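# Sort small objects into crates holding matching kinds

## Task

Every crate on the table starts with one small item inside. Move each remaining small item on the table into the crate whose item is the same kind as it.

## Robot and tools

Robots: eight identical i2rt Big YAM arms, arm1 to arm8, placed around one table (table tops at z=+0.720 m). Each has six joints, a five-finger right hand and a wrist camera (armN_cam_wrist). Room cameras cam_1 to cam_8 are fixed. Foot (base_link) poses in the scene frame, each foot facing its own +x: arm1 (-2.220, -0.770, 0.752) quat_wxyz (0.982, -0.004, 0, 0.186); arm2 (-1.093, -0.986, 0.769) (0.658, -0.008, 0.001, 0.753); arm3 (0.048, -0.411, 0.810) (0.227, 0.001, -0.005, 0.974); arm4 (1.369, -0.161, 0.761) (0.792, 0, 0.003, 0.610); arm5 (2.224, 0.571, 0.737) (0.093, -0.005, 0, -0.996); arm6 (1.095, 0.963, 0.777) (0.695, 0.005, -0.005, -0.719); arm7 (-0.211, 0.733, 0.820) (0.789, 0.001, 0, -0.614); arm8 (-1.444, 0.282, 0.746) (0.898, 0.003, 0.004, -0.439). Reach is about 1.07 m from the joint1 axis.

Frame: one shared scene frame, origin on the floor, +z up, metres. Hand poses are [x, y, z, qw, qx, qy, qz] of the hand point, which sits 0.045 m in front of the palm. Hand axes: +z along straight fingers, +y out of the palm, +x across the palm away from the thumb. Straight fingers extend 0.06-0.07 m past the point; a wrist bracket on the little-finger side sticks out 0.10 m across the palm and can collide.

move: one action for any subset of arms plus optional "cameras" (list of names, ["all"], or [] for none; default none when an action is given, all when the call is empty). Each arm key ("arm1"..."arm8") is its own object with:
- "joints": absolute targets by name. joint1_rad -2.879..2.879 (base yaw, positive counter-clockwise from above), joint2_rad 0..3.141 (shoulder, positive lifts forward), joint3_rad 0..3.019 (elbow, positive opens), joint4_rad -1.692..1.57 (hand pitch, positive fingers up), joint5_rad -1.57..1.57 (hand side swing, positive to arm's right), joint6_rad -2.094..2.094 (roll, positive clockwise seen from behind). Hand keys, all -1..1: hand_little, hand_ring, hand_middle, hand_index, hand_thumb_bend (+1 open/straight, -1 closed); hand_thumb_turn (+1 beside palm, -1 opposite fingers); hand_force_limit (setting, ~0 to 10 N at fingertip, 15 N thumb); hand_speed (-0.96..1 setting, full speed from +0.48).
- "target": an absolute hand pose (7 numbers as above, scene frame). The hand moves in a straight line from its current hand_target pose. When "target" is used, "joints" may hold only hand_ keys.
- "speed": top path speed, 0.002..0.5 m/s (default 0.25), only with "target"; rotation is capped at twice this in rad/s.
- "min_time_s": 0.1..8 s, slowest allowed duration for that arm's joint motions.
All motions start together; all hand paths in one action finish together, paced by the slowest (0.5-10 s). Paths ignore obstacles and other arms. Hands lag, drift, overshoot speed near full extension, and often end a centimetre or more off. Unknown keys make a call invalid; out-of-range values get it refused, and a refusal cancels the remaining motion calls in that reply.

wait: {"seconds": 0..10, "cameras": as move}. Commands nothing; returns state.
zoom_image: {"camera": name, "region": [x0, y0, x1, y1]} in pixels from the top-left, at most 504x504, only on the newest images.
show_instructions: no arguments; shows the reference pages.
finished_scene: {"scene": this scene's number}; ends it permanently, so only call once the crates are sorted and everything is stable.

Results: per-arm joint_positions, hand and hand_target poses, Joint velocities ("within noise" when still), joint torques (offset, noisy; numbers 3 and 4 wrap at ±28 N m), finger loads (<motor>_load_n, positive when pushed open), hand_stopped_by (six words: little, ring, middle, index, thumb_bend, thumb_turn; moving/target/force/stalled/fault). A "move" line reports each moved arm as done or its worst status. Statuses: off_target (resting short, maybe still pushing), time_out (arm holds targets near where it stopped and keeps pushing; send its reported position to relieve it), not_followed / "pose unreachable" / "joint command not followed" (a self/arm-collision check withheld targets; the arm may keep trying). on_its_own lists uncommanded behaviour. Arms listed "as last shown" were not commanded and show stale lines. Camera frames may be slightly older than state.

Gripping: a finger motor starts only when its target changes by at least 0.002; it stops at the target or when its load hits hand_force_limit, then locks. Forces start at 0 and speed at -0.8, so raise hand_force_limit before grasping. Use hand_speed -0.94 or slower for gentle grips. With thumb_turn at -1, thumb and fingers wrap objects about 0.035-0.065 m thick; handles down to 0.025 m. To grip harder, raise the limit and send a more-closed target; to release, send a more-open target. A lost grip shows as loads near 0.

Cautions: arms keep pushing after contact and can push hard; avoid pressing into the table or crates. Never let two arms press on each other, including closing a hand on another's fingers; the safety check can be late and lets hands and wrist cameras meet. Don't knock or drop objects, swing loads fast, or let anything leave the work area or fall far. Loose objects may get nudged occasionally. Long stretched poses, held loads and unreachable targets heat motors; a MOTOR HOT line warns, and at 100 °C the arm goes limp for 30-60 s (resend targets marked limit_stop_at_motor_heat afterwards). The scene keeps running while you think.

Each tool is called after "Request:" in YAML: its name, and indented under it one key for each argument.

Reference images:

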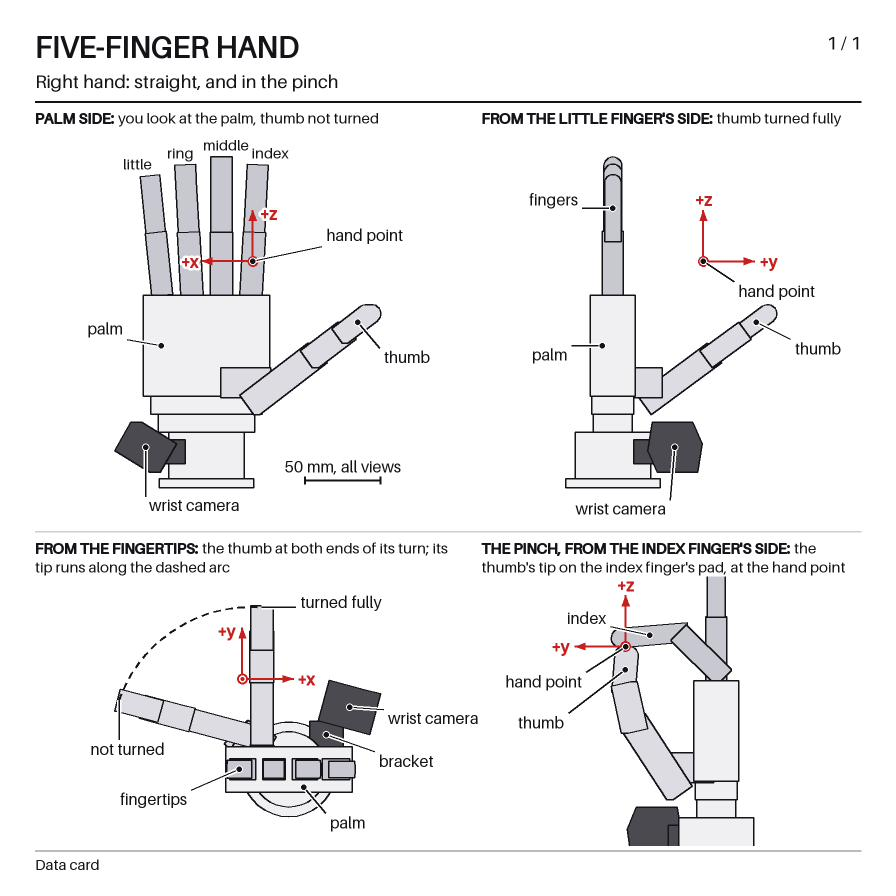

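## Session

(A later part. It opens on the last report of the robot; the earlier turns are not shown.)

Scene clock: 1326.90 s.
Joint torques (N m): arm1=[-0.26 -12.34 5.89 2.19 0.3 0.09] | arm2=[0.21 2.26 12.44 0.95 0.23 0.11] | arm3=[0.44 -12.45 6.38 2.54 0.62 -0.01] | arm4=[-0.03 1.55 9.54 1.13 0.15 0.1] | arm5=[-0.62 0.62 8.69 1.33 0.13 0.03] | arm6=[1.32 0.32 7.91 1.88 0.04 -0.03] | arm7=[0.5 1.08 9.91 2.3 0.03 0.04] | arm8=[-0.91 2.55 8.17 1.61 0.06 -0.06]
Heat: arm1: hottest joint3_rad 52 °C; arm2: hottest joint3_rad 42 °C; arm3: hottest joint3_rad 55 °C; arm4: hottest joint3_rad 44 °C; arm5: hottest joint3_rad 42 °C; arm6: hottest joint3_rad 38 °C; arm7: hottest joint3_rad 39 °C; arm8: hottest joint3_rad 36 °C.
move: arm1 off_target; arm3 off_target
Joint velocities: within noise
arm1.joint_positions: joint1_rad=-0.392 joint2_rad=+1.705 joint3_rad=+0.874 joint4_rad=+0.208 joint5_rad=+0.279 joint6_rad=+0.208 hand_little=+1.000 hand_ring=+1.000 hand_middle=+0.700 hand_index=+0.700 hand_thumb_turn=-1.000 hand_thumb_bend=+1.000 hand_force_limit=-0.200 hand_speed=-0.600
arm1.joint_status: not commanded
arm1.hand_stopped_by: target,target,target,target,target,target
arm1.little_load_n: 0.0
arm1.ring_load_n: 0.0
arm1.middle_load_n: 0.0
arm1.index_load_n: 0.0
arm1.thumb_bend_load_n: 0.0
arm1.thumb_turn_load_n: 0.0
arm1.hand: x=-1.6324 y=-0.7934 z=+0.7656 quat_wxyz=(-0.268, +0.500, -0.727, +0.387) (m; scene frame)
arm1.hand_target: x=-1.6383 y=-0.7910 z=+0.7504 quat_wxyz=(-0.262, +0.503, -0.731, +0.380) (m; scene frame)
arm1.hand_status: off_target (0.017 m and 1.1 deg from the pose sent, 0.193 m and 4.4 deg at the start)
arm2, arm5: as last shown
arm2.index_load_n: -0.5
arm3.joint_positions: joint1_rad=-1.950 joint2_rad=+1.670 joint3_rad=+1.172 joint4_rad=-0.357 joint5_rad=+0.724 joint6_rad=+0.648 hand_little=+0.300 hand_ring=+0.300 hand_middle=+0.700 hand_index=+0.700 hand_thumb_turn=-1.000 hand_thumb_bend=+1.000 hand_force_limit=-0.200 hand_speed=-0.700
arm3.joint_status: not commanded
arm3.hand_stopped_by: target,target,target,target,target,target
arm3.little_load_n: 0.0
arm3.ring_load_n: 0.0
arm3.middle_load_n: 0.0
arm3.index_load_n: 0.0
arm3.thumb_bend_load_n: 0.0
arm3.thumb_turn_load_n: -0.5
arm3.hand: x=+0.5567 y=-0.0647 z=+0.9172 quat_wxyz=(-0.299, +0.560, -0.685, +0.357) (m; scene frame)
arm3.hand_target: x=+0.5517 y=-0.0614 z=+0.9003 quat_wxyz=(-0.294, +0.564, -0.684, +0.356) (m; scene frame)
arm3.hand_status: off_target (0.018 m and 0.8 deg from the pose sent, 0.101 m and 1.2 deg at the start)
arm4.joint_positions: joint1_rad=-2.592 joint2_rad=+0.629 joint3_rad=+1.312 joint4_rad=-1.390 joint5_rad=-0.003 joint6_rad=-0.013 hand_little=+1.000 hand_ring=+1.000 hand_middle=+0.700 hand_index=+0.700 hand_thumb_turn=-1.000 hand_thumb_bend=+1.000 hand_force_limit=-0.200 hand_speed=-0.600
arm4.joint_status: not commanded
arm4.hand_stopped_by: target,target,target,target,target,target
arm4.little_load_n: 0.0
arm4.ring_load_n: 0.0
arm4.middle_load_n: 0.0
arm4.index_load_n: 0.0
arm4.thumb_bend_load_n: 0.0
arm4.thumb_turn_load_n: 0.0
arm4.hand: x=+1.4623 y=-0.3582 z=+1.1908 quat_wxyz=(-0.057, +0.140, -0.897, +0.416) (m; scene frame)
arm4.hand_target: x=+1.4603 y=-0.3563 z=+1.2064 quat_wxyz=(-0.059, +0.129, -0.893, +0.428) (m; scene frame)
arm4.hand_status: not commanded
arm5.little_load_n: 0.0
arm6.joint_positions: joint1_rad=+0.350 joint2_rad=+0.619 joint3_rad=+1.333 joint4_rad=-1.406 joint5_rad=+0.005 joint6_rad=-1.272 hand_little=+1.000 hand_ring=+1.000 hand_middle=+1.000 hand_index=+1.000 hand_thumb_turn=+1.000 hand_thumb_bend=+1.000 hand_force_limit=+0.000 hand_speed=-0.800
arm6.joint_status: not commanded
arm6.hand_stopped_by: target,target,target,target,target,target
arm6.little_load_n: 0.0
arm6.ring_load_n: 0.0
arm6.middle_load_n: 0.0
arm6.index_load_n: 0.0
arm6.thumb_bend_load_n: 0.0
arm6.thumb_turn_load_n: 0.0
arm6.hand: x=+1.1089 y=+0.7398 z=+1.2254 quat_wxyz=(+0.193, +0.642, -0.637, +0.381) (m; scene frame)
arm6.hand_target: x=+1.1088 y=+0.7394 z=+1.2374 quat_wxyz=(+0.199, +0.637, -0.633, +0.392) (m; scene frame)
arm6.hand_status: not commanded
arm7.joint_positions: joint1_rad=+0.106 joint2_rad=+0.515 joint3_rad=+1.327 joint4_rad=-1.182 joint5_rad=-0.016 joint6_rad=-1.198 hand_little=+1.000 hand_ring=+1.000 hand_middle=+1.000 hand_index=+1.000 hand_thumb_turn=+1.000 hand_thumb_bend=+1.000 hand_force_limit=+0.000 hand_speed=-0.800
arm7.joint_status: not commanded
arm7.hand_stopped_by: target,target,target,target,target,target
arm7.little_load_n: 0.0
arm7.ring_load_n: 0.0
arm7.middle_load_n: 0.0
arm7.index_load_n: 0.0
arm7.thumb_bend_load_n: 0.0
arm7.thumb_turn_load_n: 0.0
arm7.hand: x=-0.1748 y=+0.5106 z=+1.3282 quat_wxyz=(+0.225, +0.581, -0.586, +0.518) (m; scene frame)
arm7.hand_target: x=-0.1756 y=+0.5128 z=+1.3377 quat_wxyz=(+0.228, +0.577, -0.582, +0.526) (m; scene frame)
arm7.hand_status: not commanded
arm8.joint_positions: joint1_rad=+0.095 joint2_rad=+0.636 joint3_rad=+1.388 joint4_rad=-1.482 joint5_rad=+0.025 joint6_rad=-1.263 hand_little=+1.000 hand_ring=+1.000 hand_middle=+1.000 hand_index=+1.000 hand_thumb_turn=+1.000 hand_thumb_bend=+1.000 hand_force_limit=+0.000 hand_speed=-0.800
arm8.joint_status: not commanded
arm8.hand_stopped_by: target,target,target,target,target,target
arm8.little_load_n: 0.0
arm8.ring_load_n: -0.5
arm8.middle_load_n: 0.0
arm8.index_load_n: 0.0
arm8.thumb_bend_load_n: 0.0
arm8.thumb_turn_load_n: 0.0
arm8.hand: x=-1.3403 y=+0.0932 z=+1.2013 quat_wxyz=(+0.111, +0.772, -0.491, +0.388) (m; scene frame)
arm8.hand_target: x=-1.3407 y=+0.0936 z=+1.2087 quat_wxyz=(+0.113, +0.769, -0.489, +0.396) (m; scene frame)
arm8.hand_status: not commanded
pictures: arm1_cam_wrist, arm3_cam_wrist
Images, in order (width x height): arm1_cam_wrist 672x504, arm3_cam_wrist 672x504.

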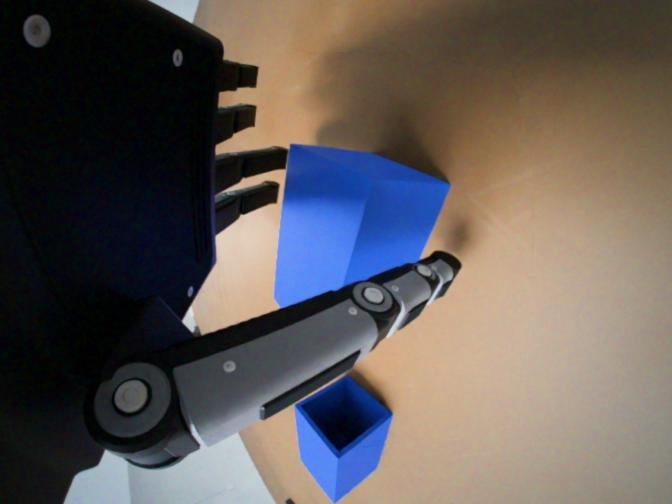

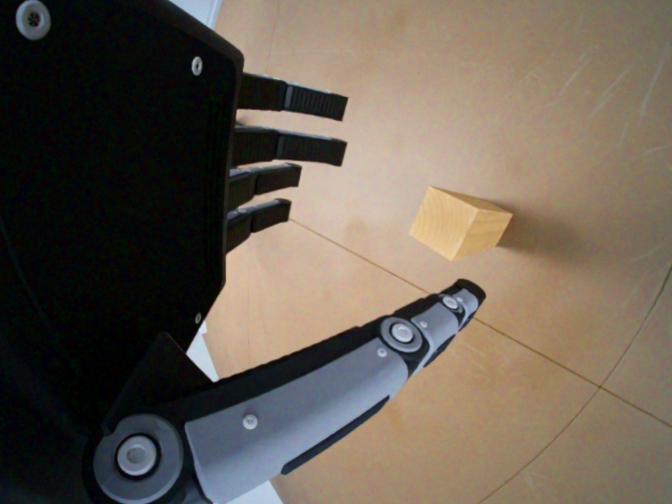

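Request:
move:
  arm1: {"joints":{"hand_speed":-0.9,"hand_force_limit":-0.2,"hand_index":-0.3,"hand_middle":-0.3,"hand_thumb_bend":0.0}}
  arm3: {"target":[0.534,-0.069,0.895,0.2937,-0.5643,0.6845,-0.3563],"speed":0.08}
  cameras: ["arm1_cam_wrist","arm3_cam_wrist"]

Request:
move:
  arm1: {"target":[-1.638,-0.791,0.96,0.2616,-0.5025,0.7311,-0.3805],"speed":0.1}
  arm3: {"target":[0.534,-0.069,0.778,0.2937,-0.5643,0.6845,-0.3563],"speed":0.06}
  cameras: ["arm1_cam_wrist","arm3_cam_wrist"]

Scene clock: 1340.60 s.
Joint torques (N m): arm1=[-0.26 -12.28 5.93 2.19 0.28 0.08] | arm2=[0.15 2.2 12.42 0.96 0.23 0.1] | arm3=[0.44 -14.39 6.05 2.47 0.64 -0.01] | arm4=[0.03 1.08 9.55 1.4 0.17 0.13] | arm5=[-0.62 0.73 8.72 1.31 0.15 0.03] | arm6=[1.49 0.44 7.95 1.92 0.03 -0.02] | arm7=[0.73 1.38 9.94 2.33 0.02 0.04] | arm8=[-0.91 2.55 8.17 1.61 0.06 -0.06]
Heat: arm1: hottest joint3_rad 51 °C; arm2: hottest joint3_rad 42 °C; arm3: hottest joint3_rad 53 °C; arm4: hottest joint3_rad 44 °C; arm5: hottest joint3_rad 41 °C; arm6: hottest joint3_rad 38 °C; arm7: hottest joint3_rad 39 °C; arm8: hottest joint3_rad 36 °C.
move: arm1 off_target; arm3 done
Joint velocities: within noise
arm1.joint_positions: joint1_rad=-0.392 joint2_rad=+1.705 joint3_rad=+0.874 joint4_rad=+0.209 joint5_rad=+0.280 joint6_rad=+0.209 hand_little=+1.000 hand_ring=+1.000 hand_middle=+0.144 hand_index=+0.116 hand_thumb_turn=-1.000 hand_thumb_bend=+0.718 hand_force_limit=-0.200 hand_speed=-0.900
arm1.joint_status: hand_middle off_target (ended at +0.144, target -0.300); hand_index off_target (ended at +0.116, target -0.300); hand_thumb_bend off_target (ended at +0.718, target +0.000); the others done
arm1.hand_stopped_by: target,target,force,force,force,target
arm1.little_load_n: 0.0
arm1.ring_load_n: 0.0
arm1.middle_load_n: 3.5
arm1.index_load_n: 5.5
arm1.thumb_bend_load_n: 10.0
arm1.thumb_turn_load_n: 0.5
arm1.hand: x=-1.6323 y=-0.7934 z=+0.7657 quat_wxyz=(-0.268, +0.500, -0.727, +0.387) (m; scene frame)
arm1.hand_target: x=-1.6384 y=-0.7910 z=+0.7503 quat_wxyz=(-0.262, +0.503, -0.731, +0.380) (m; scene frame)
arm1.hand_status: not commanded
arm2, arm4, arm5, arm6, arm7, arm8: as last shown
arm3.joint_positions: joint1_rad=-1.937 joint2_rad=+1.666 joint3_rad=+1.113 joint4_rad=-0.340 joint5_rad=+0.732 joint6_rad=+0.662 hand_little=+0.300 hand_ring=+0.300 hand_middle=+0.700 hand_index=+0.700 hand_thumb_turn=-1.000 hand_thumb_bend=+1.000 hand_force_limit=-0.200 hand_speed=-0.700
arm3.joint_status: not commanded
arm3.hand_stopped_by: target,target,target,target,target,target
arm3.little_load_n: 0.0
arm3.ring_load_n: 0.0
arm3.middle_load_n: 0.0
arm3.index_load_n: 0.0
arm3.thumb_bend_load_n: 0.0
arm3.thumb_turn_load_n: 0.5
arm3.hand: x=+0.5385 y=-0.0722 z=+0.8949 quat_wxyz=(-0.286, +0.567, -0.685, +0.358) (m; scene frame)
arm3.hand_target: x=+0.5341 y=-0.0691 z=+0.8950 quat_wxyz=(-0.293, +0.564, -0.685, +0.356) (m; scene frame)
arm3.hand_status: done (0.006 m and 1.0 deg from the pose sent, 0.032 m and 0.8 deg at the start)
arm8.ring_load_n: 0.0
pictures: arm1_cam_wrist, arm3_cam_wrist
Images, in order (width x height): arm1_cam_wrist 672x504, arm3_cam_wrist 672x504.

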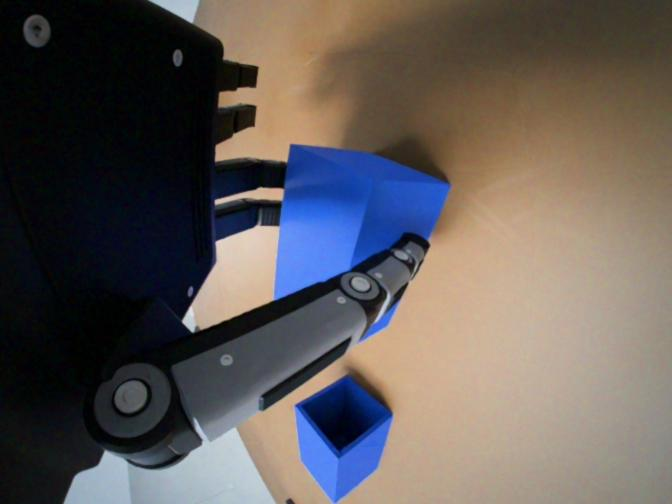

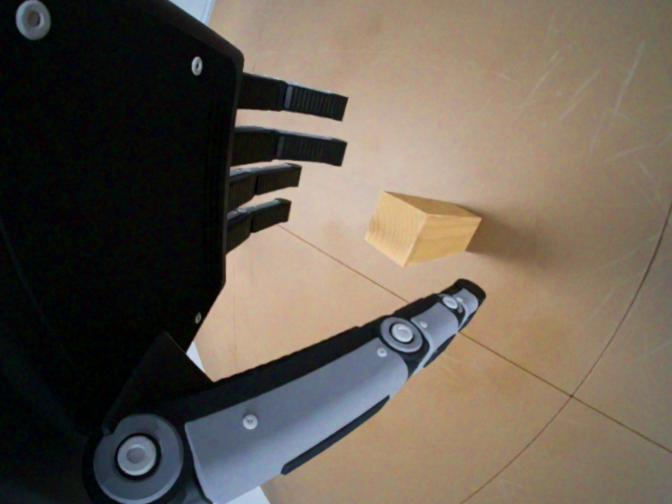

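Scene clock: 1343.50 s.
Joint torques (N m): arm1=[-0.62 -12.57 14.01 1.43 0.16 0.05] | arm2=[0.21 2.2 12.44 0.95 0.23 0.1] | arm3=[0.32 -12.51 4.83 2.47 0.55 -0.04] | arm4=[-0.09 1.85 9.43 1.2 0.15 0.13] | arm5=[-0.62 0.73 8.65 1.32 0.14 0.03] | arm6=[1.38 0.38 7.92 1.92 0.03 -0.03] | arm7=[0.21 1.61 9.92 2.21 0 0.05] | arm8=[-0.91 2.55 8.17 1.61 0.06 -0.06]
Heat: arm1: hottest joint3_rad 51 °C; arm2: hottest joint3_rad 42 °C; arm3: hottest joint3_rad 53 °C; arm4: hottest joint3_rad 44 °C; arm5: hottest joint3_rad 41 °C; arm6: hottest joint3_rad 38 °C; arm7: hottest joint3_rad 39 °C; arm8: hottest joint3_rad 36 °C.
move: arm1 off_target; arm3 off_target
Joint velocities: within noise
arm1.joint_positions: joint1_rad=-0.392 joint2_rad=+1.408 joint3_rad=+1.067 joint4_rad=-0.366 joint5_rad=+0.280 joint6_rad=+0.209 hand_little=+1.000 hand_ring=+1.000 hand_middle=+0.144 hand_index=+0.116 hand_thumb_turn=-1.000 hand_thumb_bend=+0.718 hand_force_limit=-0.200 hand_speed=-0.900
arm1.joint_status: not commanded
arm1.hand_stopped_by: target,target,force,force,force,target
arm1.little_load_n: 0.0
arm1.ring_load_n: -0.5
arm1.middle_load_n: 3.5
arm1.index_load_n: 5.5
arm1.thumb_bend_load_n: 10.5
arm1.thumb_turn_load_n: 0.5
arm1.hand: x=-1.6598 y=-0.7916 z=+0.9233 quat_wxyz=(-0.238, +0.515, -0.738, +0.365) (m; scene frame)
arm1.hand_target: x=-1.6403 y=-0.7909 z=+0.9605 quat_wxyz=(-0.262, +0.502, -0.731, +0.381) (m; scene frame)
arm1.hand_status: off_target (0.043 m and 3.7 deg from the pose sent, 0.194 m and 1.2 deg at the start)
arm2.joint_positions: joint1_rad=-0.192 joint2_rad=+0.631 joint3_rad=+1.302 joint4_rad=-1.392 joint5_rad=-0.003 joint6_rad=-0.011 hand_little=+1.000 hand_ring=+1.000 hand_middle=+0.700 hand_index=+0.700 hand_thumb_turn=-1.000 hand_thumb_bend=+1.000 hand_force_limit=-0.200 hand_speed=-0.600
arm2.joint_status: not commanded
arm2.hand_stopped_by: target,target,target,target,target,target
arm2.little_load_n: 0.0
arm2.ring_load_n: 0.0
arm2.middle_load_n: 0.0
arm2.index_load_n: 0.0
arm2.thumb_bend_load_n: 0.0
arm2.thumb_turn_load_n: 0.0
arm2.hand: x=-1.1148 y=-0.7632 z=+1.1901 quat_wxyz=(-0.406, +0.913, -0.018, +0.017) (m; scene frame)
arm2.hand_target: x=-1.1136 y=-0.7657 z=+1.2114 quat_wxyz=(-0.426, +0.904, -0.027, +0.019) (m; scene frame)
arm2.hand_status: not commanded
arm3.joint_positions: joint1_rad=-1.937 joint2_rad=+1.838 joint3_rad=+1.015 joint4_rad=-0.032 joint5_rad=+0.733 joint6_rad=+0.662 hand_little=+0.300 hand_ring=+0.300 hand_middle=+0.700 hand_index=+0.700 hand_thumb_turn=-1.000 hand_thumb_bend=+1.000 hand_force_limit=-0.200 hand_speed=-0.700
arm3.joint_status: not commanded
arm3.hand_stopped_by: target,target,target,target,target,target
arm3.little_load_n: 0.0
arm3.ring_load_n: 0.0
arm3.middle_load_n: 0.0
arm3.index_load_n: 0.0
arm3.thumb_bend_load_n: 0.0
arm3.thumb_turn_load_n: 0.0
arm3.hand: x=+0.5420 y=-0.0682 z=+0.7973 quat_wxyz=(-0.302, +0.558, -0.685, +0.357) (m; scene frame)
arm3.hand_target: x=+0.5336 y=-0.0696 z=+0.7784 quat_wxyz=(-0.293, +0.564, -0.684, +0.356) (m; scene frame)
arm3.hand_status: off_target (0.021 m and 1.2 deg from the pose sent, 0.117 m and 0.9 deg at the start)
arm4, arm6, arm7, arm8: as last shown
arm4.middle_load_n: -0.5
arm5.joint_positions: joint1_rad=+0.616 joint2_rad=+0.633 joint3_rad=+1.353 joint4_rad=-1.397 joint5_rad=-0.002 joint6_rad=-0.009 hand_little=+1.000 hand_ring=+1.000 hand_middle=+0.500 hand_index=+0.500 hand_thumb_turn=-1.000 hand_thumb_bend=+1.000 hand_force_limit=-0.200 hand_speed=-0.700
arm5.joint_status: not commanded
arm5.hand_stopped_by: target,target,target,target,target,target
arm5.little_load_n: 0.0
arm5.ring_load_n: -0.5
arm5.middle_load_n: 0.5
arm5.index_load_n: 0.0
arm5.thumb_bend_load_n: 0.0
arm5.thumb_turn_load_n: 0.0
arm5.hand: x=+2.1003 y=+0.3955 z=+1.1848 quat_wxyz=(+0.167, -0.332, -0.837, +0.403) (m; scene frame)
arm5.hand_target: x=+2.0985 y=+0.3985 z=+1.1836 quat_wxyz=(+0.168, -0.343, -0.833, +0.400) (m; scene frame)
arm5.hand_status: not commanded
pictures: arm1_cam_wrist, arm3_cam_wrist
Images, in order (width x height): arm1_cam_wrist 672x504, arm3_cam_wrist 672x504.

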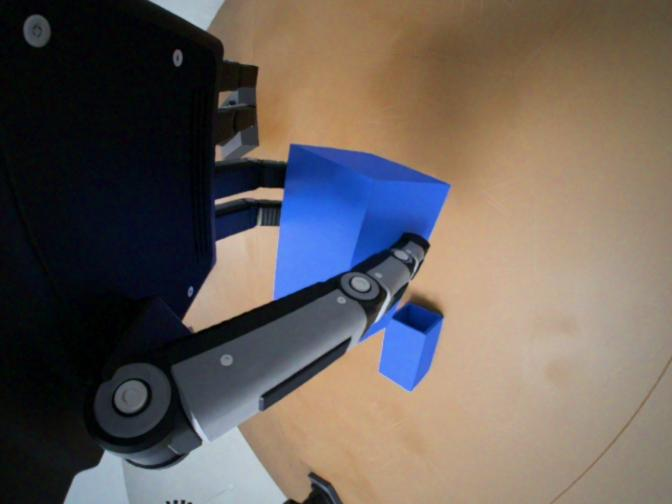

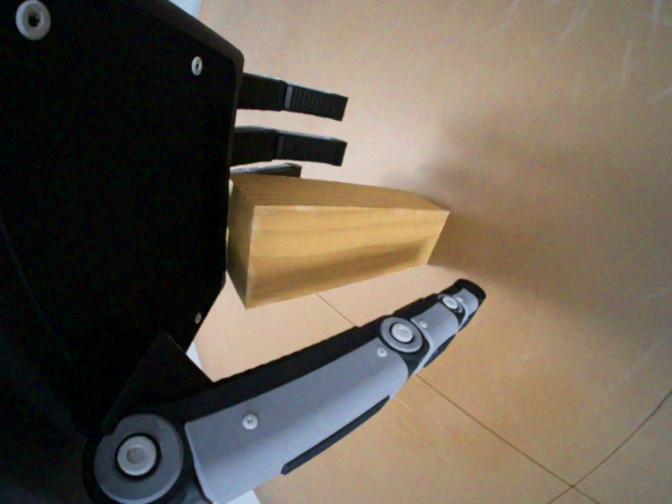

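Request:
move:
  arm1: {"joints":{"joint1_rad":1.75,"joint2_rad":0.63,"joint3_rad":1.35,"joint4_rad":-1.4,"joint5_rad":0,"joint6_rad":0,"hand_little":0.3,"hand_ring":0.3},"min_time_s":5}
  arm3: {"joints":{"hand_speed":-0.9,"hand_force_limit":-0.2,"hand_index":-0.3,"hand_middle":-0.3,"hand_thumb_bend":0.0}}
  cameras: ["arm3_cam_wrist"]

Request:
move:
  arm1: {"target":[-2.33,-0.335,1.04,0.2432,-0.9076,0.3304,-0.0885],"speed":0.2}
  arm3: {"target":[0.534,-0.069,1.0,0.2937,-0.5643,0.6845,-0.3563],"speed":0.12}
  cameras: ["arm1_cam_wrist","arm3_cam_wrist","cam_1"]

Scene clock: 1373.57 s.
Joint torques (N m): arm1=[0.44 0.62 12.1 1.43 -0.12 -0.06] | arm2=[0.21 2.2 12.44 0.94 0.22 0.1] | arm3=[0.32 -12.51 4.82 2.48 0.54 -0.04] | arm4=[-0.26 0.79 9.55 1.33 0.16 0.15] | arm5=[-0.67 0.79 8.7 1.32 0.14 0.04] | arm6=[1.49 0.26 7.9 1.92 0.03 -0.03] | arm7=[0.56 1.2 9.91 2.35 0.02 0.08] | arm8=[-0.91 2.61 8.16 1.61 0.06 -0.06]
Heat: arm1: hottest joint3_rad 54 °C; arm2: hottest joint3_rad 42 °C; arm3: hottest joint3_rad 48 °C; arm4: hottest joint3_rad 44 °C; arm5: hottest joint3_rad 41 °C; arm6: hottest joint3_rad 38 °C; arm7: hottest joint3_rad 39 °C; arm8: hottest joint3_rad 36 °C.
move: arm1 done; arm3 off_target
Joint velocities: within noise
arm1.joint_positions: joint1_rad=+1.739 joint2_rad=+0.635 joint3_rad=+1.294 joint4_rad=-1.394 joint5_rad=+0.003 joint6_rad=+0.006 hand_little=+0.300 hand_ring=+0.300 hand_middle=+0.144 hand_index=+0.116 hand_thumb_turn=-1.000 hand_thumb_bend=+0.718 hand_force_limit=-0.200 hand_speed=-0.900
arm1.joint_status: all done
arm1.hand_stopped_by: target,target,force,force,force,target
arm1.little_load_n: 0.0
arm1.ring_load_n: 0.0
arm1.middle_load_n: 3.5
arm1.index_load_n: 5.0
arm1.thumb_bend_load_n: 10.0
arm1.thumb_turn_load_n: 0.5
arm1.hand: x=-2.3590 y=-0.5955 z=+1.1697 quat_wxyz=(-0.387, +0.883, +0.242, -0.109) (m; scene frame)
arm1.hand_target: x=-2.3588 y=-0.6006 z=+1.1951 quat_wxyz=(-0.410, +0.870, +0.247, -0.118) (m; scene frame)
arm1.hand_status: not commanded
arm2, arm4, arm5, arm6, arm7, arm8: as last shown
arm3.joint_positions: joint1_rad=-1.937 joint2_rad=+1.838 joint3_rad=+1.015 joint4_rad=-0.032 joint5_rad=+0.733 joint6_rad=+0.662 hand_little=+0.300 hand_ring=+0.300 hand_middle=-0.025 hand_index=-0.043 hand_thumb_turn=-1.000 hand_thumb_bend=+0.621 hand_force_limit=-0.200 hand_speed=-0.900
arm3.joint_status: hand_middle off_target (ended at -0.025, target -0.300); hand_index off_target (ended at -0.043, target -0.300); hand_thumb_bend off_target (ended at +0.621, target +0.000); the others done
arm3.hand_stopped_by: target,target,force,force,force,target
arm3.little_load_n: 0.0
arm3.ring_load_n: 0.0
arm3.middle_load_n: 2.5
arm3.index_load_n: 6.5
arm3.thumb_bend_load_n: 7.5
arm3.thumb_turn_load_n: -2.0
arm3.hand: x=+0.5420 y=-0.0682 z=+0.7973 quat_wxyz=(-0.302, +0.558, -0.685, +0.357) (m; scene frame)
arm3.hand_target: x=+0.5337 y=-0.0695 z=+0.7785 quat_wxyz=(-0.293, +0.564, -0.684, +0.356) (m; scene frame)
arm3.hand_status: not commanded
arm4.middle_load_n: 0.0
arm5.ring_load_n: 0.0
arm5.middle_load_n: 0.0
pictures: arm3_cam_wrist
Images, in order (width x height): arm3_cam_wrist 672x504.

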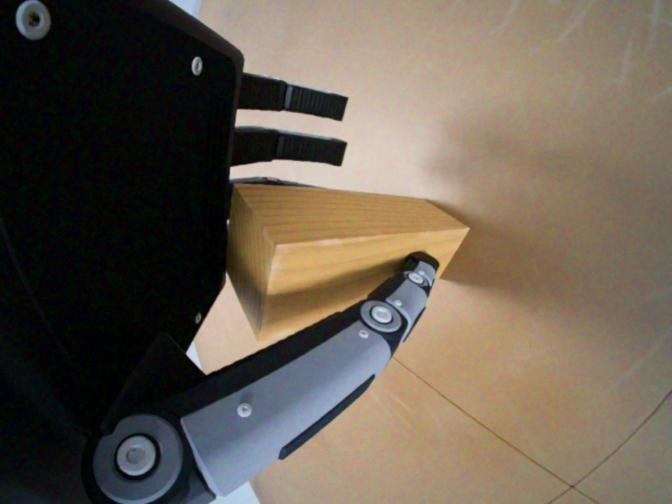

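Scene clock: 1377.77 s.
Joint torques (N m): arm1=[-1.2 -8.88 13.68 0.66 0.49 0.08] | arm2=[0.15 2.2 12.42 0.94 0.23 0.1] | arm3=[0.5 -13.68 12.15 1.02 0.64 -0.01] | arm4=[-0.09 1.44 9.61 1.25 0.14 0.11] | arm5=[-0.67 0.85 8.68 1.32 0.14 0.03] | arm6=[1.49 0.62 7.9 1.89 0.04 -0.03] | arm7=[0.44 1.61 9.92 2.37 0.05 0.08] | arm8=[-0.91 2.61 8.17 1.61 0.06 -0.06]
Heat: arm1: hottest joint3_rad 54 °C; arm2: hottest joint3_rad 42 °C; arm3: hottest joint3_rad 49 °C; arm4: hottest joint3_rad 44 °C; arm5: hottest joint3_rad 41 °C; arm6: hottest joint3_rad 38 °C; arm7: hottest joint3_rad 40 °C; arm8: hottest joint3_rad 36 °C.
move: arm1 off_target; arm3 off_target
Joint velocities: within noise
arm1.joint_positions: joint1_rad=+1.501 joint2_rad=+1.298 joint3_rad=+1.368 joint4_rad=-1.370 joint5_rad=+0.431 joint6_rad=+0.918 hand_little=+0.300 hand_ring=+0.300 hand_middle=+0.144 hand_index=+0.116 hand_thumb_turn=-1.000 hand_thumb_bend=+0.718 hand_force_limit=-0.200 hand_speed=-0.900
arm1.joint_status: not commanded
arm1.hand_stopped_by: target,target,force,force,force,target
arm1.little_load_n: 0.0
arm1.ring_load_n: 0.0
arm1.middle_load_n: 3.5
arm1.index_load_n: 5.5
arm1.thumb_bend_load_n: 10.0
arm1.thumb_turn_load_n: 0.5
arm1.hand: x=-2.3292 y=-0.3525 z=+1.0170 quat_wxyz=(-0.226, +0.915, -0.319, +0.100) (m; scene frame)
arm1.hand_target: x=-2.3296 y=-0.3361 z=+1.0398 quat_wxyz=(-0.244, +0.908, -0.330, +0.088) (m; scene frame)
arm1.hand_status: off_target (0.029 m and 2.8 deg from the pose sent, 0.292 m and 72.6 deg at the start)
arm2, arm4, arm5, arm6, arm7, arm8: as last shown
arm3.joint_positions: joint1_rad=-1.935 joint2_rad=+1.550 joint3_rad=+1.198 joint4_rad=-0.586 joint5_rad=+0.733 joint6_rad=+0.663 hand_little=+0.300 hand_ring=+0.300 hand_middle=-0.025 hand_index=-0.043 hand_thumb_turn=-1.000 hand_thumb_bend=+0.621 hand_force_limit=-0.200 hand_speed=-0.900
arm3.joint_status: not commanded
arm3.hand_stopped_by: target,target,force,force,force,target
arm3.little_load_n: 0.0
arm3.ring_load_n: 0.0
arm3.middle_load_n: 2.5
arm3.index_load_n: 6.5
arm3.thumb_bend_load_n: 8.0
arm3.thumb_turn_load_n: -1.5
arm3.hand: x=+0.5234 y=-0.0862 z=+0.9670 quat_wxyz=(-0.266, +0.577, -0.684, +0.359) (m; scene frame)
arm3.hand_target: x=+0.5326 y=-0.0701 z=+1.0002 quat_wxyz=(-0.294, +0.564, -0.684, +0.356) (m; scene frame)
arm3.hand_status: off_target (0.039 m and 3.5 deg from the pose sent, 0.203 m and 1.2 deg at the start)
arm5.ring_load_n: -0.5
arm6.ring_load_n: 0.5
pictures: arm1_cam_wrist, arm3_cam_wrist, cam_1
Images, in order (width x height): arm1_cam_wrist 672x504, arm3_cam_wrist 672x504, cam_1 672x504.

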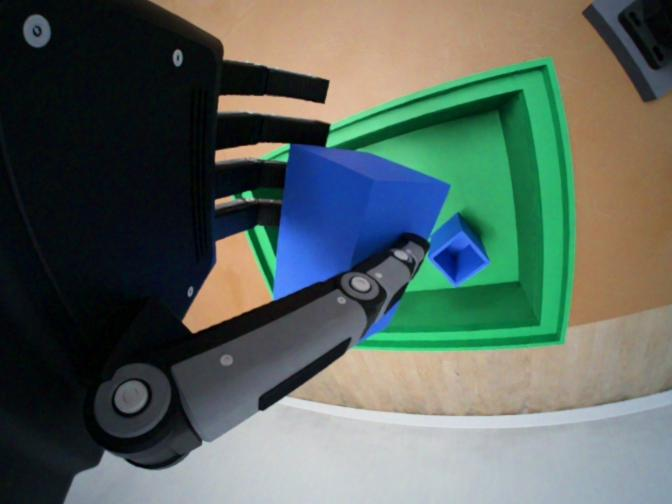

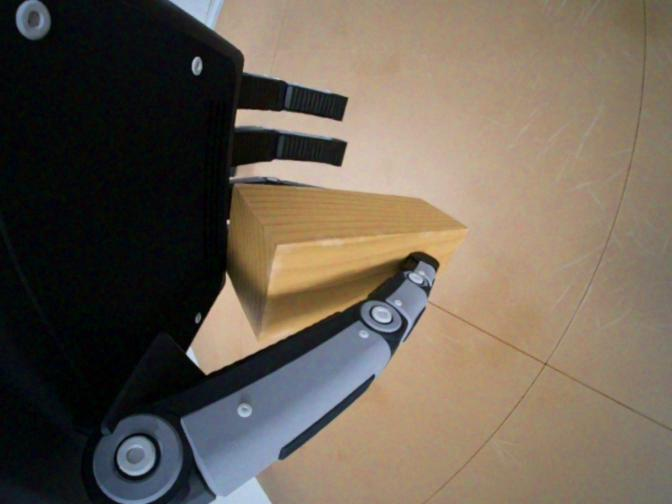

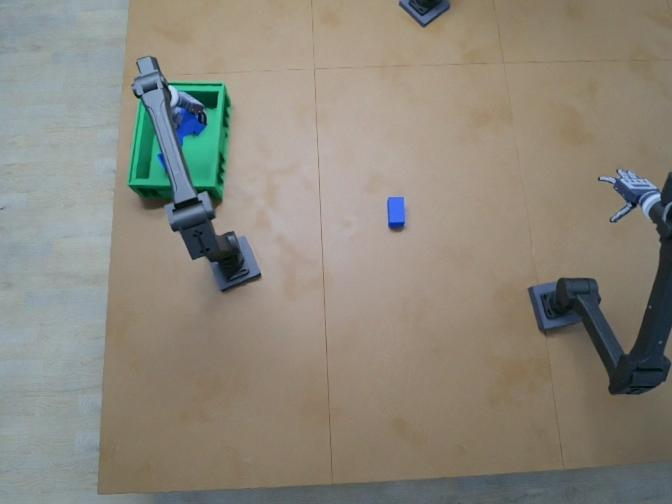

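Request:
move:
  arm1: {"target":[-2.335,-0.340,0.90,0.2432,-0.9076,0.3304,-0.0885],"speed":0.1}
  arm3: {"joints":{"joint1_rad":1.85,"joint2_rad":0.63,"joint3_rad":1.35,"joint4_rad":-1.4,"joint5_rad":0,"joint6_rad":0},"min_time_s":6}
  cameras: ["arm1_cam_wrist","cam_1","cam_2"]

Scene clock: 1416.20 s.
Joint torques (N m): arm1=[0.09 -8.82 7.57 1.35 0.48 0.11] | arm2=[0.21 2.2 12.42 0.95 0.22 0.1] | arm3=[0.21 -0.85 11.15 1.47 -0.09 -0.17] | arm4=[-0.03 1.44 9.55 1.21 0.19 0.1] | arm5=[-0.67 0.85 8.66 1.31 0.13 0.04] | arm6=[1.44 0.38 7.9 1.87 0.02 -0.02] | arm7=[0.62 1.44 9.96 2.39 0.01 0.07] | arm8=[-0.91 2.61 8.17 1.61 0.06 -0.06]
Heat: arm1: hottest joint3_rad 59 °C; arm2: hottest joint3_rad 42 °C; arm3: hottest joint3_rad 58 °C; arm4: hottest joint3_rad 44 °C; arm5: hottest joint3_rad 41 °C; arm6: hottest joint3_rad 38 °C; arm7: hottest joint3_rad 40 °C; arm8: hottest joint3_rad 36 °C.
move: arm1 moving; arm3 done
Joint velocities: within noise
arm1.joint_positions: joint1_rad=+1.501 joint2_rad=+1.320 joint3_rad=+1.099 joint4_rad=-1.027 joint5_rad=+0.436 joint6_rad=+0.934 hand_little=+0.300 hand_ring=+0.300 hand_middle=+0.144 hand_index=+0.116 hand_thumb_turn=-1.000 hand_thumb_bend=+0.718 hand_force_limit=-0.200 hand_speed=-0.900
arm1.joint_status: not commanded
arm1.hand_stopped_by: target,target,force,force,force,target
arm1.little_load_n: 0.0
arm1.ring_load_n: 0.0
arm1.middle_load_n: 3.5
arm1.index_load_n: 5.5
arm1.thumb_bend_load_n: 10.0
arm1.thumb_turn_load_n: 0.5
arm1.hand: x=-2.3328 y=-0.3386 z=+0.9112 quat_wxyz=(-0.248, +0.907, -0.330, +0.084) (m; scene frame)
arm1.hand_target: x=-2.3348 y=-0.3403 z=+0.9002 quat_wxyz=(-0.243, +0.908, -0.330, +0.089) (m; scene frame)
arm1.hand_status: moving (0.011 m and 0.7 deg from the pose sent, 0.118 m and 2.9 deg at the start)
arm2, arm4, arm5, arm6, arm7, arm8: as last shown
arm3.joint_positions: joint1_rad=+1.842 joint2_rad=+0.636 joint3_rad=+1.298 joint4_rad=-1.388 joint5_rad=+0.002 joint6_rad=+0.007 hand_little=+0.300 hand_ring=+0.300 hand_middle=-0.025 hand_index=-0.043 hand_thumb_turn=-1.000 hand_thumb_bend=+0.621 hand_force_limit=-0.200 hand_speed=-0.900
arm3.joint_status: all done
arm3.hand_stopped_by: target,target,force,force,force,target
arm3.little_load_n: 0.0
arm3.ring_load_n: 0.0
arm3.middle_load_n: 2.5
arm3.index_load_n: 6.5
arm3.thumb_bend_load_n: 7.5
arm3.thumb_turn_load_n: -2.0
arm3.hand: x=+0.0363 y=-0.6373 z=+1.2294 quat_wxyz=(-0.038, +0.089, +0.910, -0.403) (m; scene frame)
arm3.hand_target: x=+0.0391 y=-0.6318 z=+1.2527 quat_wxyz=(-0.038, +0.080, +0.901, -0.424) (m; scene frame)
arm3.hand_status: not commanded
arm5.ring_load_n: 0.0
arm6.ring_load_n: 0.0
pictures: arm1_cam_wrist, cam_1, cam_2
Images, in order (width x height): arm1_cam_wrist 672x504, cam_1 672x504, cam_2 672x504.

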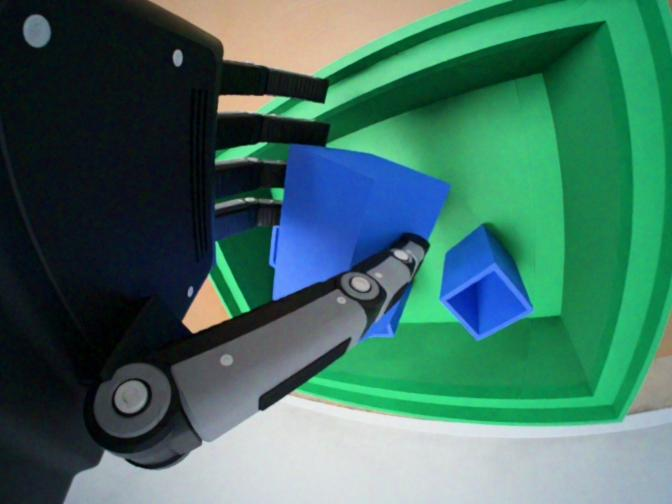

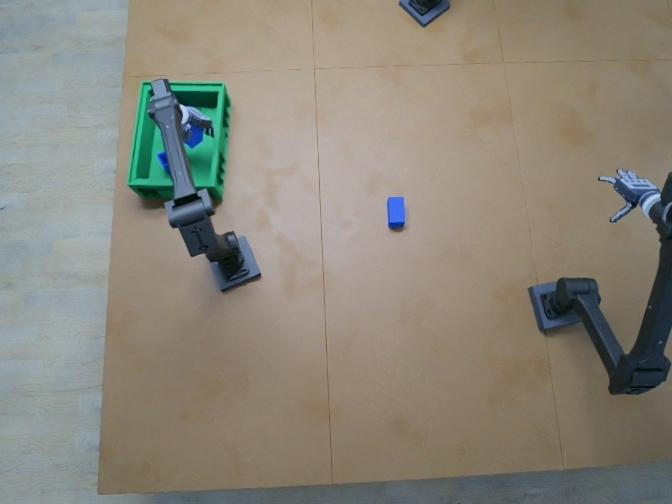

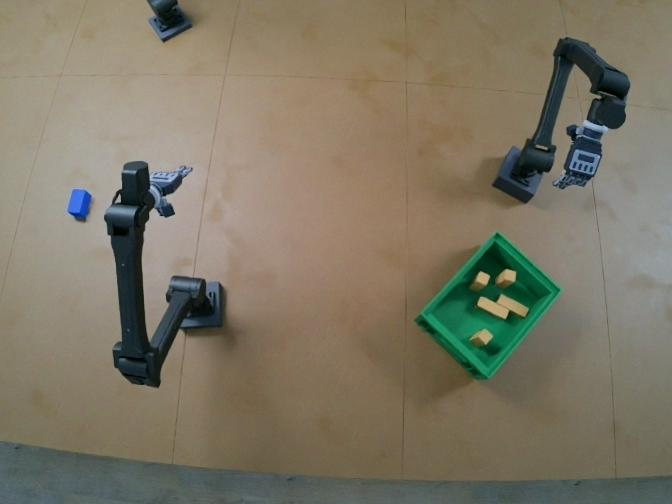

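Request:
move:
  arm1: {"target":[-2.332,-0.347,0.785,0.2432,-0.9076,0.3304,-0.0885],"speed":0.08}
  arm3: {"target":[-0.165,-0.995,1.06,-0.0730,0.1763,0.9069,-0.3756],"speed":0.25}
  cameras: ["arm1_cam_wrist","arm3_cam_wrist"]

Scene clock: 1442.73 s.
Joint torques (N m): arm1=[-0.62 -0.09 2.3 2.32 -1.08 0.44] | arm2=[0.21 2.2 12.42 0.94 0.22 0.1] | arm3=[-1.14 -12.92 13.09 2.5 0.12 0.01] | arm4=[0.38 1.55 9.57 1.14 0.17 0.12] | arm5=[-0.62 0.79 8.72 1.33 0.14 0.04] | arm6=[1.44 0.5 7.92 1.91 0.03 -0.03] | arm7=[0.62 1.38 9.85 2.39 0.04 0.05] | arm8=[-0.85 2.61 8.16 1.61 0.06 -0.06]
Heat: arm1: hottest joint3_rad 54 °C; arm2: hottest joint3_rad 43 °C; arm3: hottest joint3_rad 60 °C; arm4: hottest joint3_rad 44 °C; arm5: hottest joint3_rad 41 °C; arm6: hottest joint3_rad 38 °C; arm7: hottest joint3_rad 40 °C; arm8: hottest joint3_rad 36 °C.
move: arm1 off_target; arm3 off_target
Joint velocities: within noise
arm1.joint_positions: joint1_rad=+1.509 joint2_rad=+1.290 joint3_rad=+0.937 joint4_rad=-0.752 joint5_rad=+0.475 joint6_rad=+0.907 hand_little=+0.298 hand_ring=+0.300 hand_middle=+0.144 hand_index=+0.116 hand_thumb_turn=-1.000 hand_thumb_bend=+0.718 hand_force_limit=-0.200 hand_speed=-0.900
arm1.joint_status: not commanded
arm1.hand_stopped_by: target,target,force,force,force,target
arm1.little_load_n: -17.0
arm1.ring_load_n: 0.0
arm1.middle_load_n: 3.5
arm1.index_load_n: 5.0
arm1.thumb_bend_load_n: 10.5
arm1.thumb_turn_load_n: 0.5
arm1.hand: x=-2.3307 y=-0.3284 z=+0.8758 quat_wxyz=(-0.312, +0.890, -0.328, +0.061) (m; scene frame)
arm1.hand_target: x=-2.3281 y=-0.3588 z=+0.7961 quat_wxyz=(-0.243, +0.907, -0.332, +0.090) (m; scene frame)
arm1.hand_status: off_target (0.093 m and 8.7 deg from the pose sent, 0.126 m and 0.7 deg at the start)
arm2, arm4, arm5, arm6, arm7, arm8: as last shown
arm3.joint_positions: joint1_rad=+1.632 joint2_rad=+1.546 joint3_rad=+1.438 joint4_rad=-0.730 joint5_rad=-0.019 joint6_rad=-0.021 hand_little=+0.300 hand_ring=+0.300 hand_middle=-0.025 hand_index=-0.043 hand_thumb_turn=-1.000 hand_thumb_bend=+0.621 hand_force_limit=-0.200 hand_speed=-0.900
arm3.joint_status: not commanded
arm3.hand_stopped_by: target,target,force,force,force,target
arm3.little_load_n: 0.0
arm3.ring_load_n: 0.0
arm3.middle_load_n: 2.5
arm3.index_load_n: 6.5
arm3.thumb_bend_load_n: 8.0
arm3.thumb_turn_load_n: -2.0
arm3.hand: x=-0.1513 y=-0.9743 z=+1.0335 quat_wxyz=(-0.066, +0.170, +0.920, -0.347) (m; scene frame)
arm3.hand_target: x=-0.1642 y=-0.9929 z=+1.0603 quat_wxyz=(-0.073, +0.176, +0.907, -0.376) (m; scene frame)
arm3.hand_status: off_target (0.036 m and 3.7 deg from the pose sent, 0.444 m and 11.3 deg at the start)
pictures: arm1_cam_wrist, arm3_cam_wrist
Images, in order (width x height): arm1_cam_wrist 672x504, arm3_cam_wrist 672x504.

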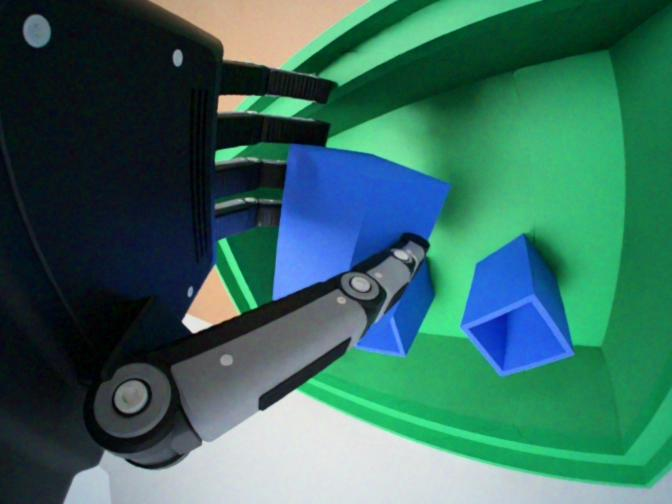

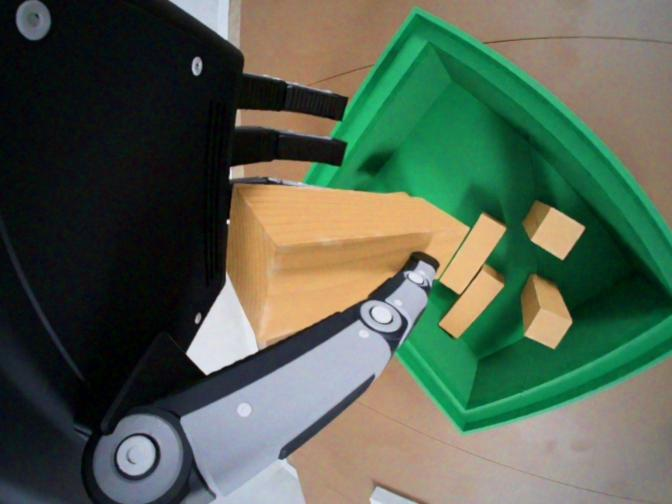

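Request:
move:
  arm1: {"target":[-2.345,-0.345,0.96,0.2432,-0.9076,0.3304,-0.0885],"speed":0.15,"joints":{"hand_little":-1,"hand_ring":-1}}
  arm3: {"target":[-0.164,-0.993,0.95,-0.0730,0.1763,0.9069,-0.3756],"speed":0.1,"joints":{"hand_little":-1,"hand_ring":-1}}
  cameras: ["arm1_cam_wrist","arm3_cam_wrist"]

Scene clock: 1455.13 s.
Joint torques (N m): arm1=[0.32 -9.05 13.34 0.61 0.35 0.1] | arm2=[0.21 2.14 12.46 0.95 0.22 0.1] | arm3=[-1.03 -13.16 7.32 2.97 0.12 0.01] | arm4=[0.32 1.55 9.5 1.22 0.16 0.11] | arm5=[-0.73 0.67 8.69 1.32 0.14 0.04] | arm6=[1.61 0.44 7.92 1.85 0.03 -0.03] | arm7=[0.5 1.26 9.87 2.29 0.02 0.05] | arm8=[-0.91 2.55 8.17 1.61 0.06 -0.06]
Heat: arm1: hottest joint3_rad 53 °C; arm2: hottest joint3_rad 43 °C; arm3: hottest joint3_rad 60 °C; arm4: hottest joint3_rad 44 °C; arm5: hottest joint3_rad 41 °C; arm6: hottest joint3_rad 38 °C; arm7: hottest joint3_rad 40 °C; arm8: hottest joint3_rad 36 °C.
move: arm1 off_target; arm3 off_target
Joint velocities: within noise
arm1.joint_positions: joint1_rad=+1.526 joint2_rad=+1.294 joint3_rad=+1.152 joint4_rad=-1.183 joint5_rad=+0.447 joint6_rad=+0.965 hand_little=-1.000 hand_ring=+0.125 hand_middle=+0.144 hand_index=+0.116 hand_thumb_turn=-1.000 hand_thumb_bend=+0.718 hand_force_limit=-0.200 hand_speed=-0.900
arm1.joint_status: hand_ring off_target (ended at +0.125, target -1.000); the others done
arm1.hand_stopped_by: target,force,force,force,force,target
arm1.little_load_n: 0.0
arm1.ring_load_n: 7.0
arm1.middle_load_n: 1.5
arm1.index_load_n: 4.0
arm1.thumb_bend_load_n: 12.0
arm1.thumb_turn_load_n: 3.5
arm1.hand: x=-2.3339 y=-0.3627 z=+0.9359 quat_wxyz=(-0.225, +0.912, -0.327, +0.105) (m; scene frame)
arm1.hand_target: x=-2.3446 y=-0.3463 z=+0.9600 quat_wxyz=(-0.243, +0.908, -0.330, +0.088) (m; scene frame)
arm1.hand_status: off_target (0.032 m and 2.9 deg from the pose sent, 0.087 m and 8.7 deg at the start)
arm2, arm4, arm5, arm6, arm7, arm8: as last shown
arm3.joint_positions: joint1_rad=+1.632 joint2_rad=+1.603 joint3_rad=+1.287 joint4_rad=-0.456 joint5_rad=-0.018 joint6_rad=-0.020 hand_little=-1.000 hand_ring=-1.000 hand_middle=-0.025 hand_index=-0.043 hand_thumb_turn=-1.000 hand_thumb_bend=+0.621 hand_force_limit=-0.200 hand_speed=-0.900
arm3.joint_status: all done
arm3.hand_stopped_by: target,target,force,force,force,target
arm3.little_load_n: 0.0
arm3.ring_load_n: 0.0
arm3.middle_load_n: 2.5
arm3.index_load_n: 6.5
arm3.thumb_bend_load_n: 7.5
arm3.thumb_turn_load_n: -2.0
arm3.hand: x=-0.1593 y=-0.9925 z=+0.9613 quat_wxyz=(-0.073, +0.168, +0.908, -0.377) (m; scene frame)
arm3.hand_target: x=-0.1638 y=-0.9928 z=+0.9503 quat_wxyz=(-0.073, +0.176, +0.907, -0.376) (m; scene frame)
arm3.hand_status: off_target (0.012 m and 0.9 deg from the pose sent, 0.087 m and 3.7 deg at the start)
arm5.thumb_bend_load_n: -0.5
pictures: arm1_cam_wrist, arm3_cam_wrist
Images, in order (width x height): arm1_cam_wrist 672x504, arm3_cam_wrist 672x504.

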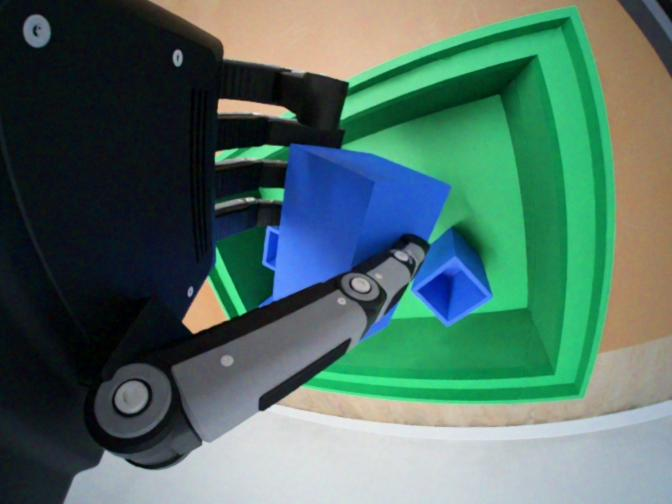

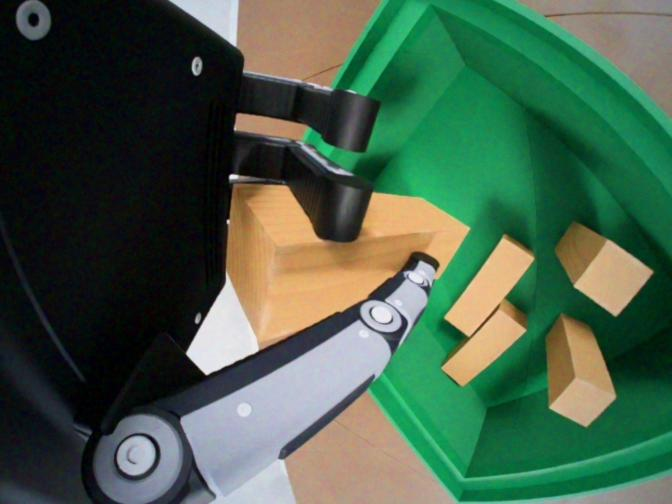

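Request:
move:
  arm1: {"target":[-2.338,-0.345,0.83,0.2432,-0.9076,0.3304,-0.0885],"speed":0.08}
  arm3: {"target":[-0.164,-0.993,0.843,-0.0730,0.1763,0.9069,-0.3756],"speed":0.08}
  cameras: ["arm1_cam_wrist","arm3_cam_wrist"]

Scene clock: 1461.47 s.
Joint torques (N m): arm1=[-0.91 -9.23 7.01 1.35 0.21 -0.06] | arm2=[0.26 2.2 12.44 0.95 0.23 0.11] | arm3=[-0.97 -13.68 6.42 2.97 0.12 0.01] | arm4=[0.38 1.9 9.69 1.09 0.15 0.14] | arm5=[-0.79 0.85 8.69 1.32 0.14 0.03] | arm6=[1.32 0.5 7.88 1.87 0.04 -0.03] | arm7=[0.44 1.26 9.94 2.39 0.06 0.06] | arm8=[-0.91 2.55 8.16 1.59 0.06 -0.06]
Heat: arm1: hottest joint3_rad 54 °C; arm2: hottest joint3_rad 43 °C; arm3: hottest joint3_rad 58 °C; arm4: hottest joint3_rad 44 °C; arm5: hottest joint3_rad 41 °C; arm6: hottest joint3_rad 38 °C; arm7: hottest joint3_rad 40 °C; arm8: hottest joint3_rad 36 °C.
move: arm1 off_target; arm3 off_target
Joint velocities: within noise
arm1.joint_positions: joint1_rad=+1.526 joint2_rad=+1.378 joint3_rad=+0.961 joint4_rad=-0.835 joint5_rad=+0.445 joint6_rad=+0.962 hand_little=-1.000 hand_ring=+0.125 hand_middle=+0.144 hand_index=+0.116 hand_thumb_turn=-1.000 hand_thumb_bend=+0.718 hand_force_limit=-0.200 hand_speed=-0.900
arm1.joint_status: not commanded
arm1.hand_stopped_by: target,force,force,force,force,target
arm1.little_load_n: 0.0
arm1.ring_load_n: 6.5
arm1.middle_load_n: 1.5
arm1.index_load_n: 4.0
arm1.thumb_bend_load_n: 12.0
arm1.thumb_turn_load_n: 3.5
arm1.hand: x=-2.3414 y=-0.3420 z=+0.8418 quat_wxyz=(-0.251, +0.905, -0.332, +0.083) (m; scene frame)
arm1.hand_target: x=-2.3380 y=-0.3452 z=+0.8302 quat_wxyz=(-0.243, +0.908, -0.331, +0.088) (m; scene frame)
arm1.hand_status: off_target (0.013 m and 1.2 deg from the pose sent, 0.107 m and 2.9 deg at the start)
arm2, arm5: as last shown
arm3.joint_positions: joint1_rad=+1.632 joint2_rad=+1.735 joint3_rad=+1.146 joint4_rad=-0.183 joint5_rad=-0.017 joint6_rad=-0.020 hand_little=-1.000 hand_ring=-1.000 hand_middle=-0.025 hand_index=-0.043 hand_thumb_turn=-1.000 hand_thumb_bend=+0.621 hand_force_limit=-0.200 hand_speed=-0.900
arm3.joint_status: not commanded
arm3.hand_stopped_by: target,target,force,force,force,target
arm3.little_load_n: 0.0
arm3.ring_load_n: 0.0
arm3.middle_load_n: 2.5
arm3.index_load_n: 6.5
arm3.thumb_bend_load_n: 7.5
arm3.thumb_turn_load_n: -1.5
arm3.hand: x=-0.1606 y=-0.9945 z=+0.8543 quat_wxyz=(-0.073, +0.169, +0.908, -0.377) (m; scene frame)
arm3.hand_target: x=-0.1638 y=-0.9927 z=+0.8431 quat_wxyz=(-0.073, +0.176, +0.907, -0.375) (m; scene frame)
arm3.hand_status: off_target (0.012 m and 0.9 deg from the pose sent, 0.118 m and 0.9 deg at the start)
arm4.joint_positions: joint1_rad=-2.592 joint2_rad=+0.629 joint3_rad=+1.312 joint4_rad=-1.390 joint5_rad=-0.003 joint6_rad=-0.013 hand_little=+1.000 hand_ring=+1.000 hand_middle=+0.700 hand_index=+0.700 hand_thumb_turn=-1.000 hand_thumb_bend=+1.000 hand_force_limit=-0.200 hand_speed=-0.600
arm4.joint_status: not commanded
arm4.hand_stopped_by: target,target,target,target,target,target
arm4.little_load_n: 0.0
arm4.ring_load_n: 0.0
arm4.middle_load_n: 0.0
arm4.index_load_n: 0.0
arm4.thumb_bend_load_n: 0.0
arm4.thumb_turn_load_n: 0.0
arm4.hand: x=+1.4623 y=-0.3582 z=+1.1908 quat_wxyz=(-0.057, +0.140, -0.897, +0.416) (m; scene frame)
arm4.hand_target: x=+1.4603 y=-0.3563 z=+1.2064 quat_wxyz=(-0.059, +0.129, -0.893, +0.428) (m; scene frame)
arm4.hand_status: not commanded
arm5.thumb_bend_load_n: 0.0
arm6.joint_positions: joint1_rad=+0.350 joint2_rad=+0.619 joint3_rad=+1.333 joint4_rad=-1.406 joint5_rad=+0.005 joint6_rad=-1.272 hand_little=+1.000 hand_ring=+1.000 hand_middle=+1.000 hand_index=+1.000 hand_thumb_turn=+1.000 hand_thumb_bend=+1.000 hand_force_limit=+0.000 hand_speed=-0.800
arm6.joint_status: not commanded
arm6.hand_stopped_by: target,target,target,target,target,target
arm6.little_load_n: -0.5
arm6.ring_load_n: 0.0
arm6.middle_load_n: 0.0
arm6.index_load_n: 0.0
arm6.thumb_bend_load_n: 0.0
arm6.thumb_turn_load_n: 0.0
arm6.hand: x=+1.1089 y=+0.7398 z=+1.2254 quat_wxyz=(+0.193, +0.642, -0.637, +0.381) (m; scene frame)
arm6.hand_target: x=+1.1088 y=+0.7394 z=+1.2374 quat_wxyz=(+0.199, +0.637, -0.633, +0.392) (m; scene frame)
arm6.hand_status: not commanded
arm7.joint_positions: joint1_rad=+0.106 joint2_rad=+0.515 joint3_rad=+1.327 joint4_rad=-1.182 joint5_rad=-0.016 joint6_rad=-1.198 hand_little=+1.000 hand_ring=+1.000 hand_middle=+1.000 hand_index=+1.000 hand_thumb_turn=+1.000 hand_thumb_bend=+1.000 hand_force_limit=+0.000 hand_speed=-0.800
arm7.joint_status: not commanded
arm7.hand_stopped_by: target,target,target,target,target,target
arm7.little_load_n: 0.0
arm7.ring_load_n: 0.0
arm7.middle_load_n: 0.0
arm7.index_load_n: 0.0
arm7.thumb_bend_load_n: 0.0
arm7.thumb_turn_load_n: 0.0
arm7.hand: x=-0.1748 y=+0.5106 z=+1.3282 quat_wxyz=(+0.225, +0.581, -0.586, +0.518) (m; scene frame)
arm7.hand_target: x=-0.1756 y=+0.5128 z=+1.3377 quat_wxyz=(+0.228, +0.577, -0.582, +0.526) (m; scene frame)
arm7.hand_status: not commanded
arm8.joint_positions: joint1_rad=+0.095 joint2_rad=+0.636 joint3_rad=+1.388 joint4_rad=-1.482 joint5_rad=+0.025 joint6_rad=-1.263 hand_little=+1.000 hand_ring=+1.000 hand_middle=+1.000 hand_index=+1.000 hand_thumb_turn=+1.000 hand_thumb_bend=+1.000 hand_force_limit=+0.000 hand_speed=-0.800
arm8.joint_status: not commanded
arm8.hand_stopped_by: target,target,target,target,target,target
arm8.little_load_n: 0.0
arm8.ring_load_n: 0.0
arm8.middle_load_n: 0.0
arm8.index_load_n: 0.0
arm8.thumb_bend_load_n: 0.0
arm8.thumb_turn_load_n: 0.0
arm8.hand: x=-1.3403 y=+0.0932 z=+1.2013 quat_wxyz=(+0.111, +0.772, -0.491, +0.388) (m; scene frame)
arm8.hand_target: x=-1.3407 y=+0.0936 z=+1.2087 quat_wxyz=(+0.113, +0.769, -0.489, +0.396) (m; scene frame)
arm8.hand_status: not commanded
pictures: arm1_cam_wrist, arm3_cam_wrist
Images, in order (width x height): arm1_cam_wrist 672x504, arm3_cam_wrist 672x504.

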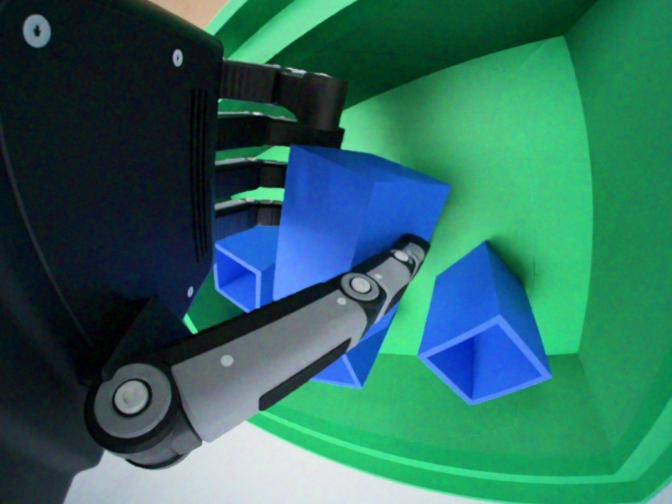

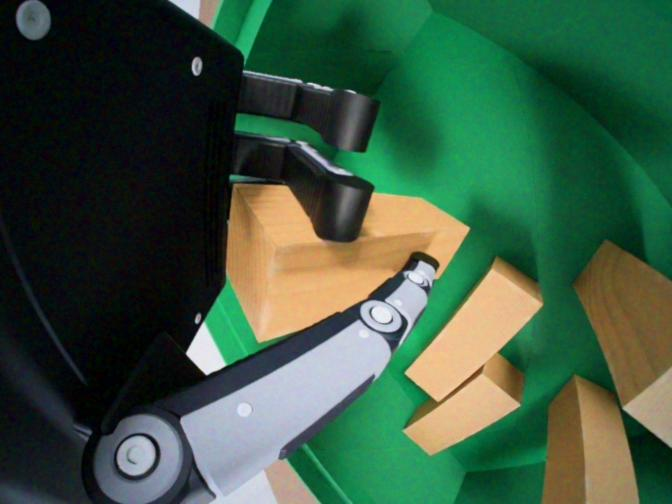

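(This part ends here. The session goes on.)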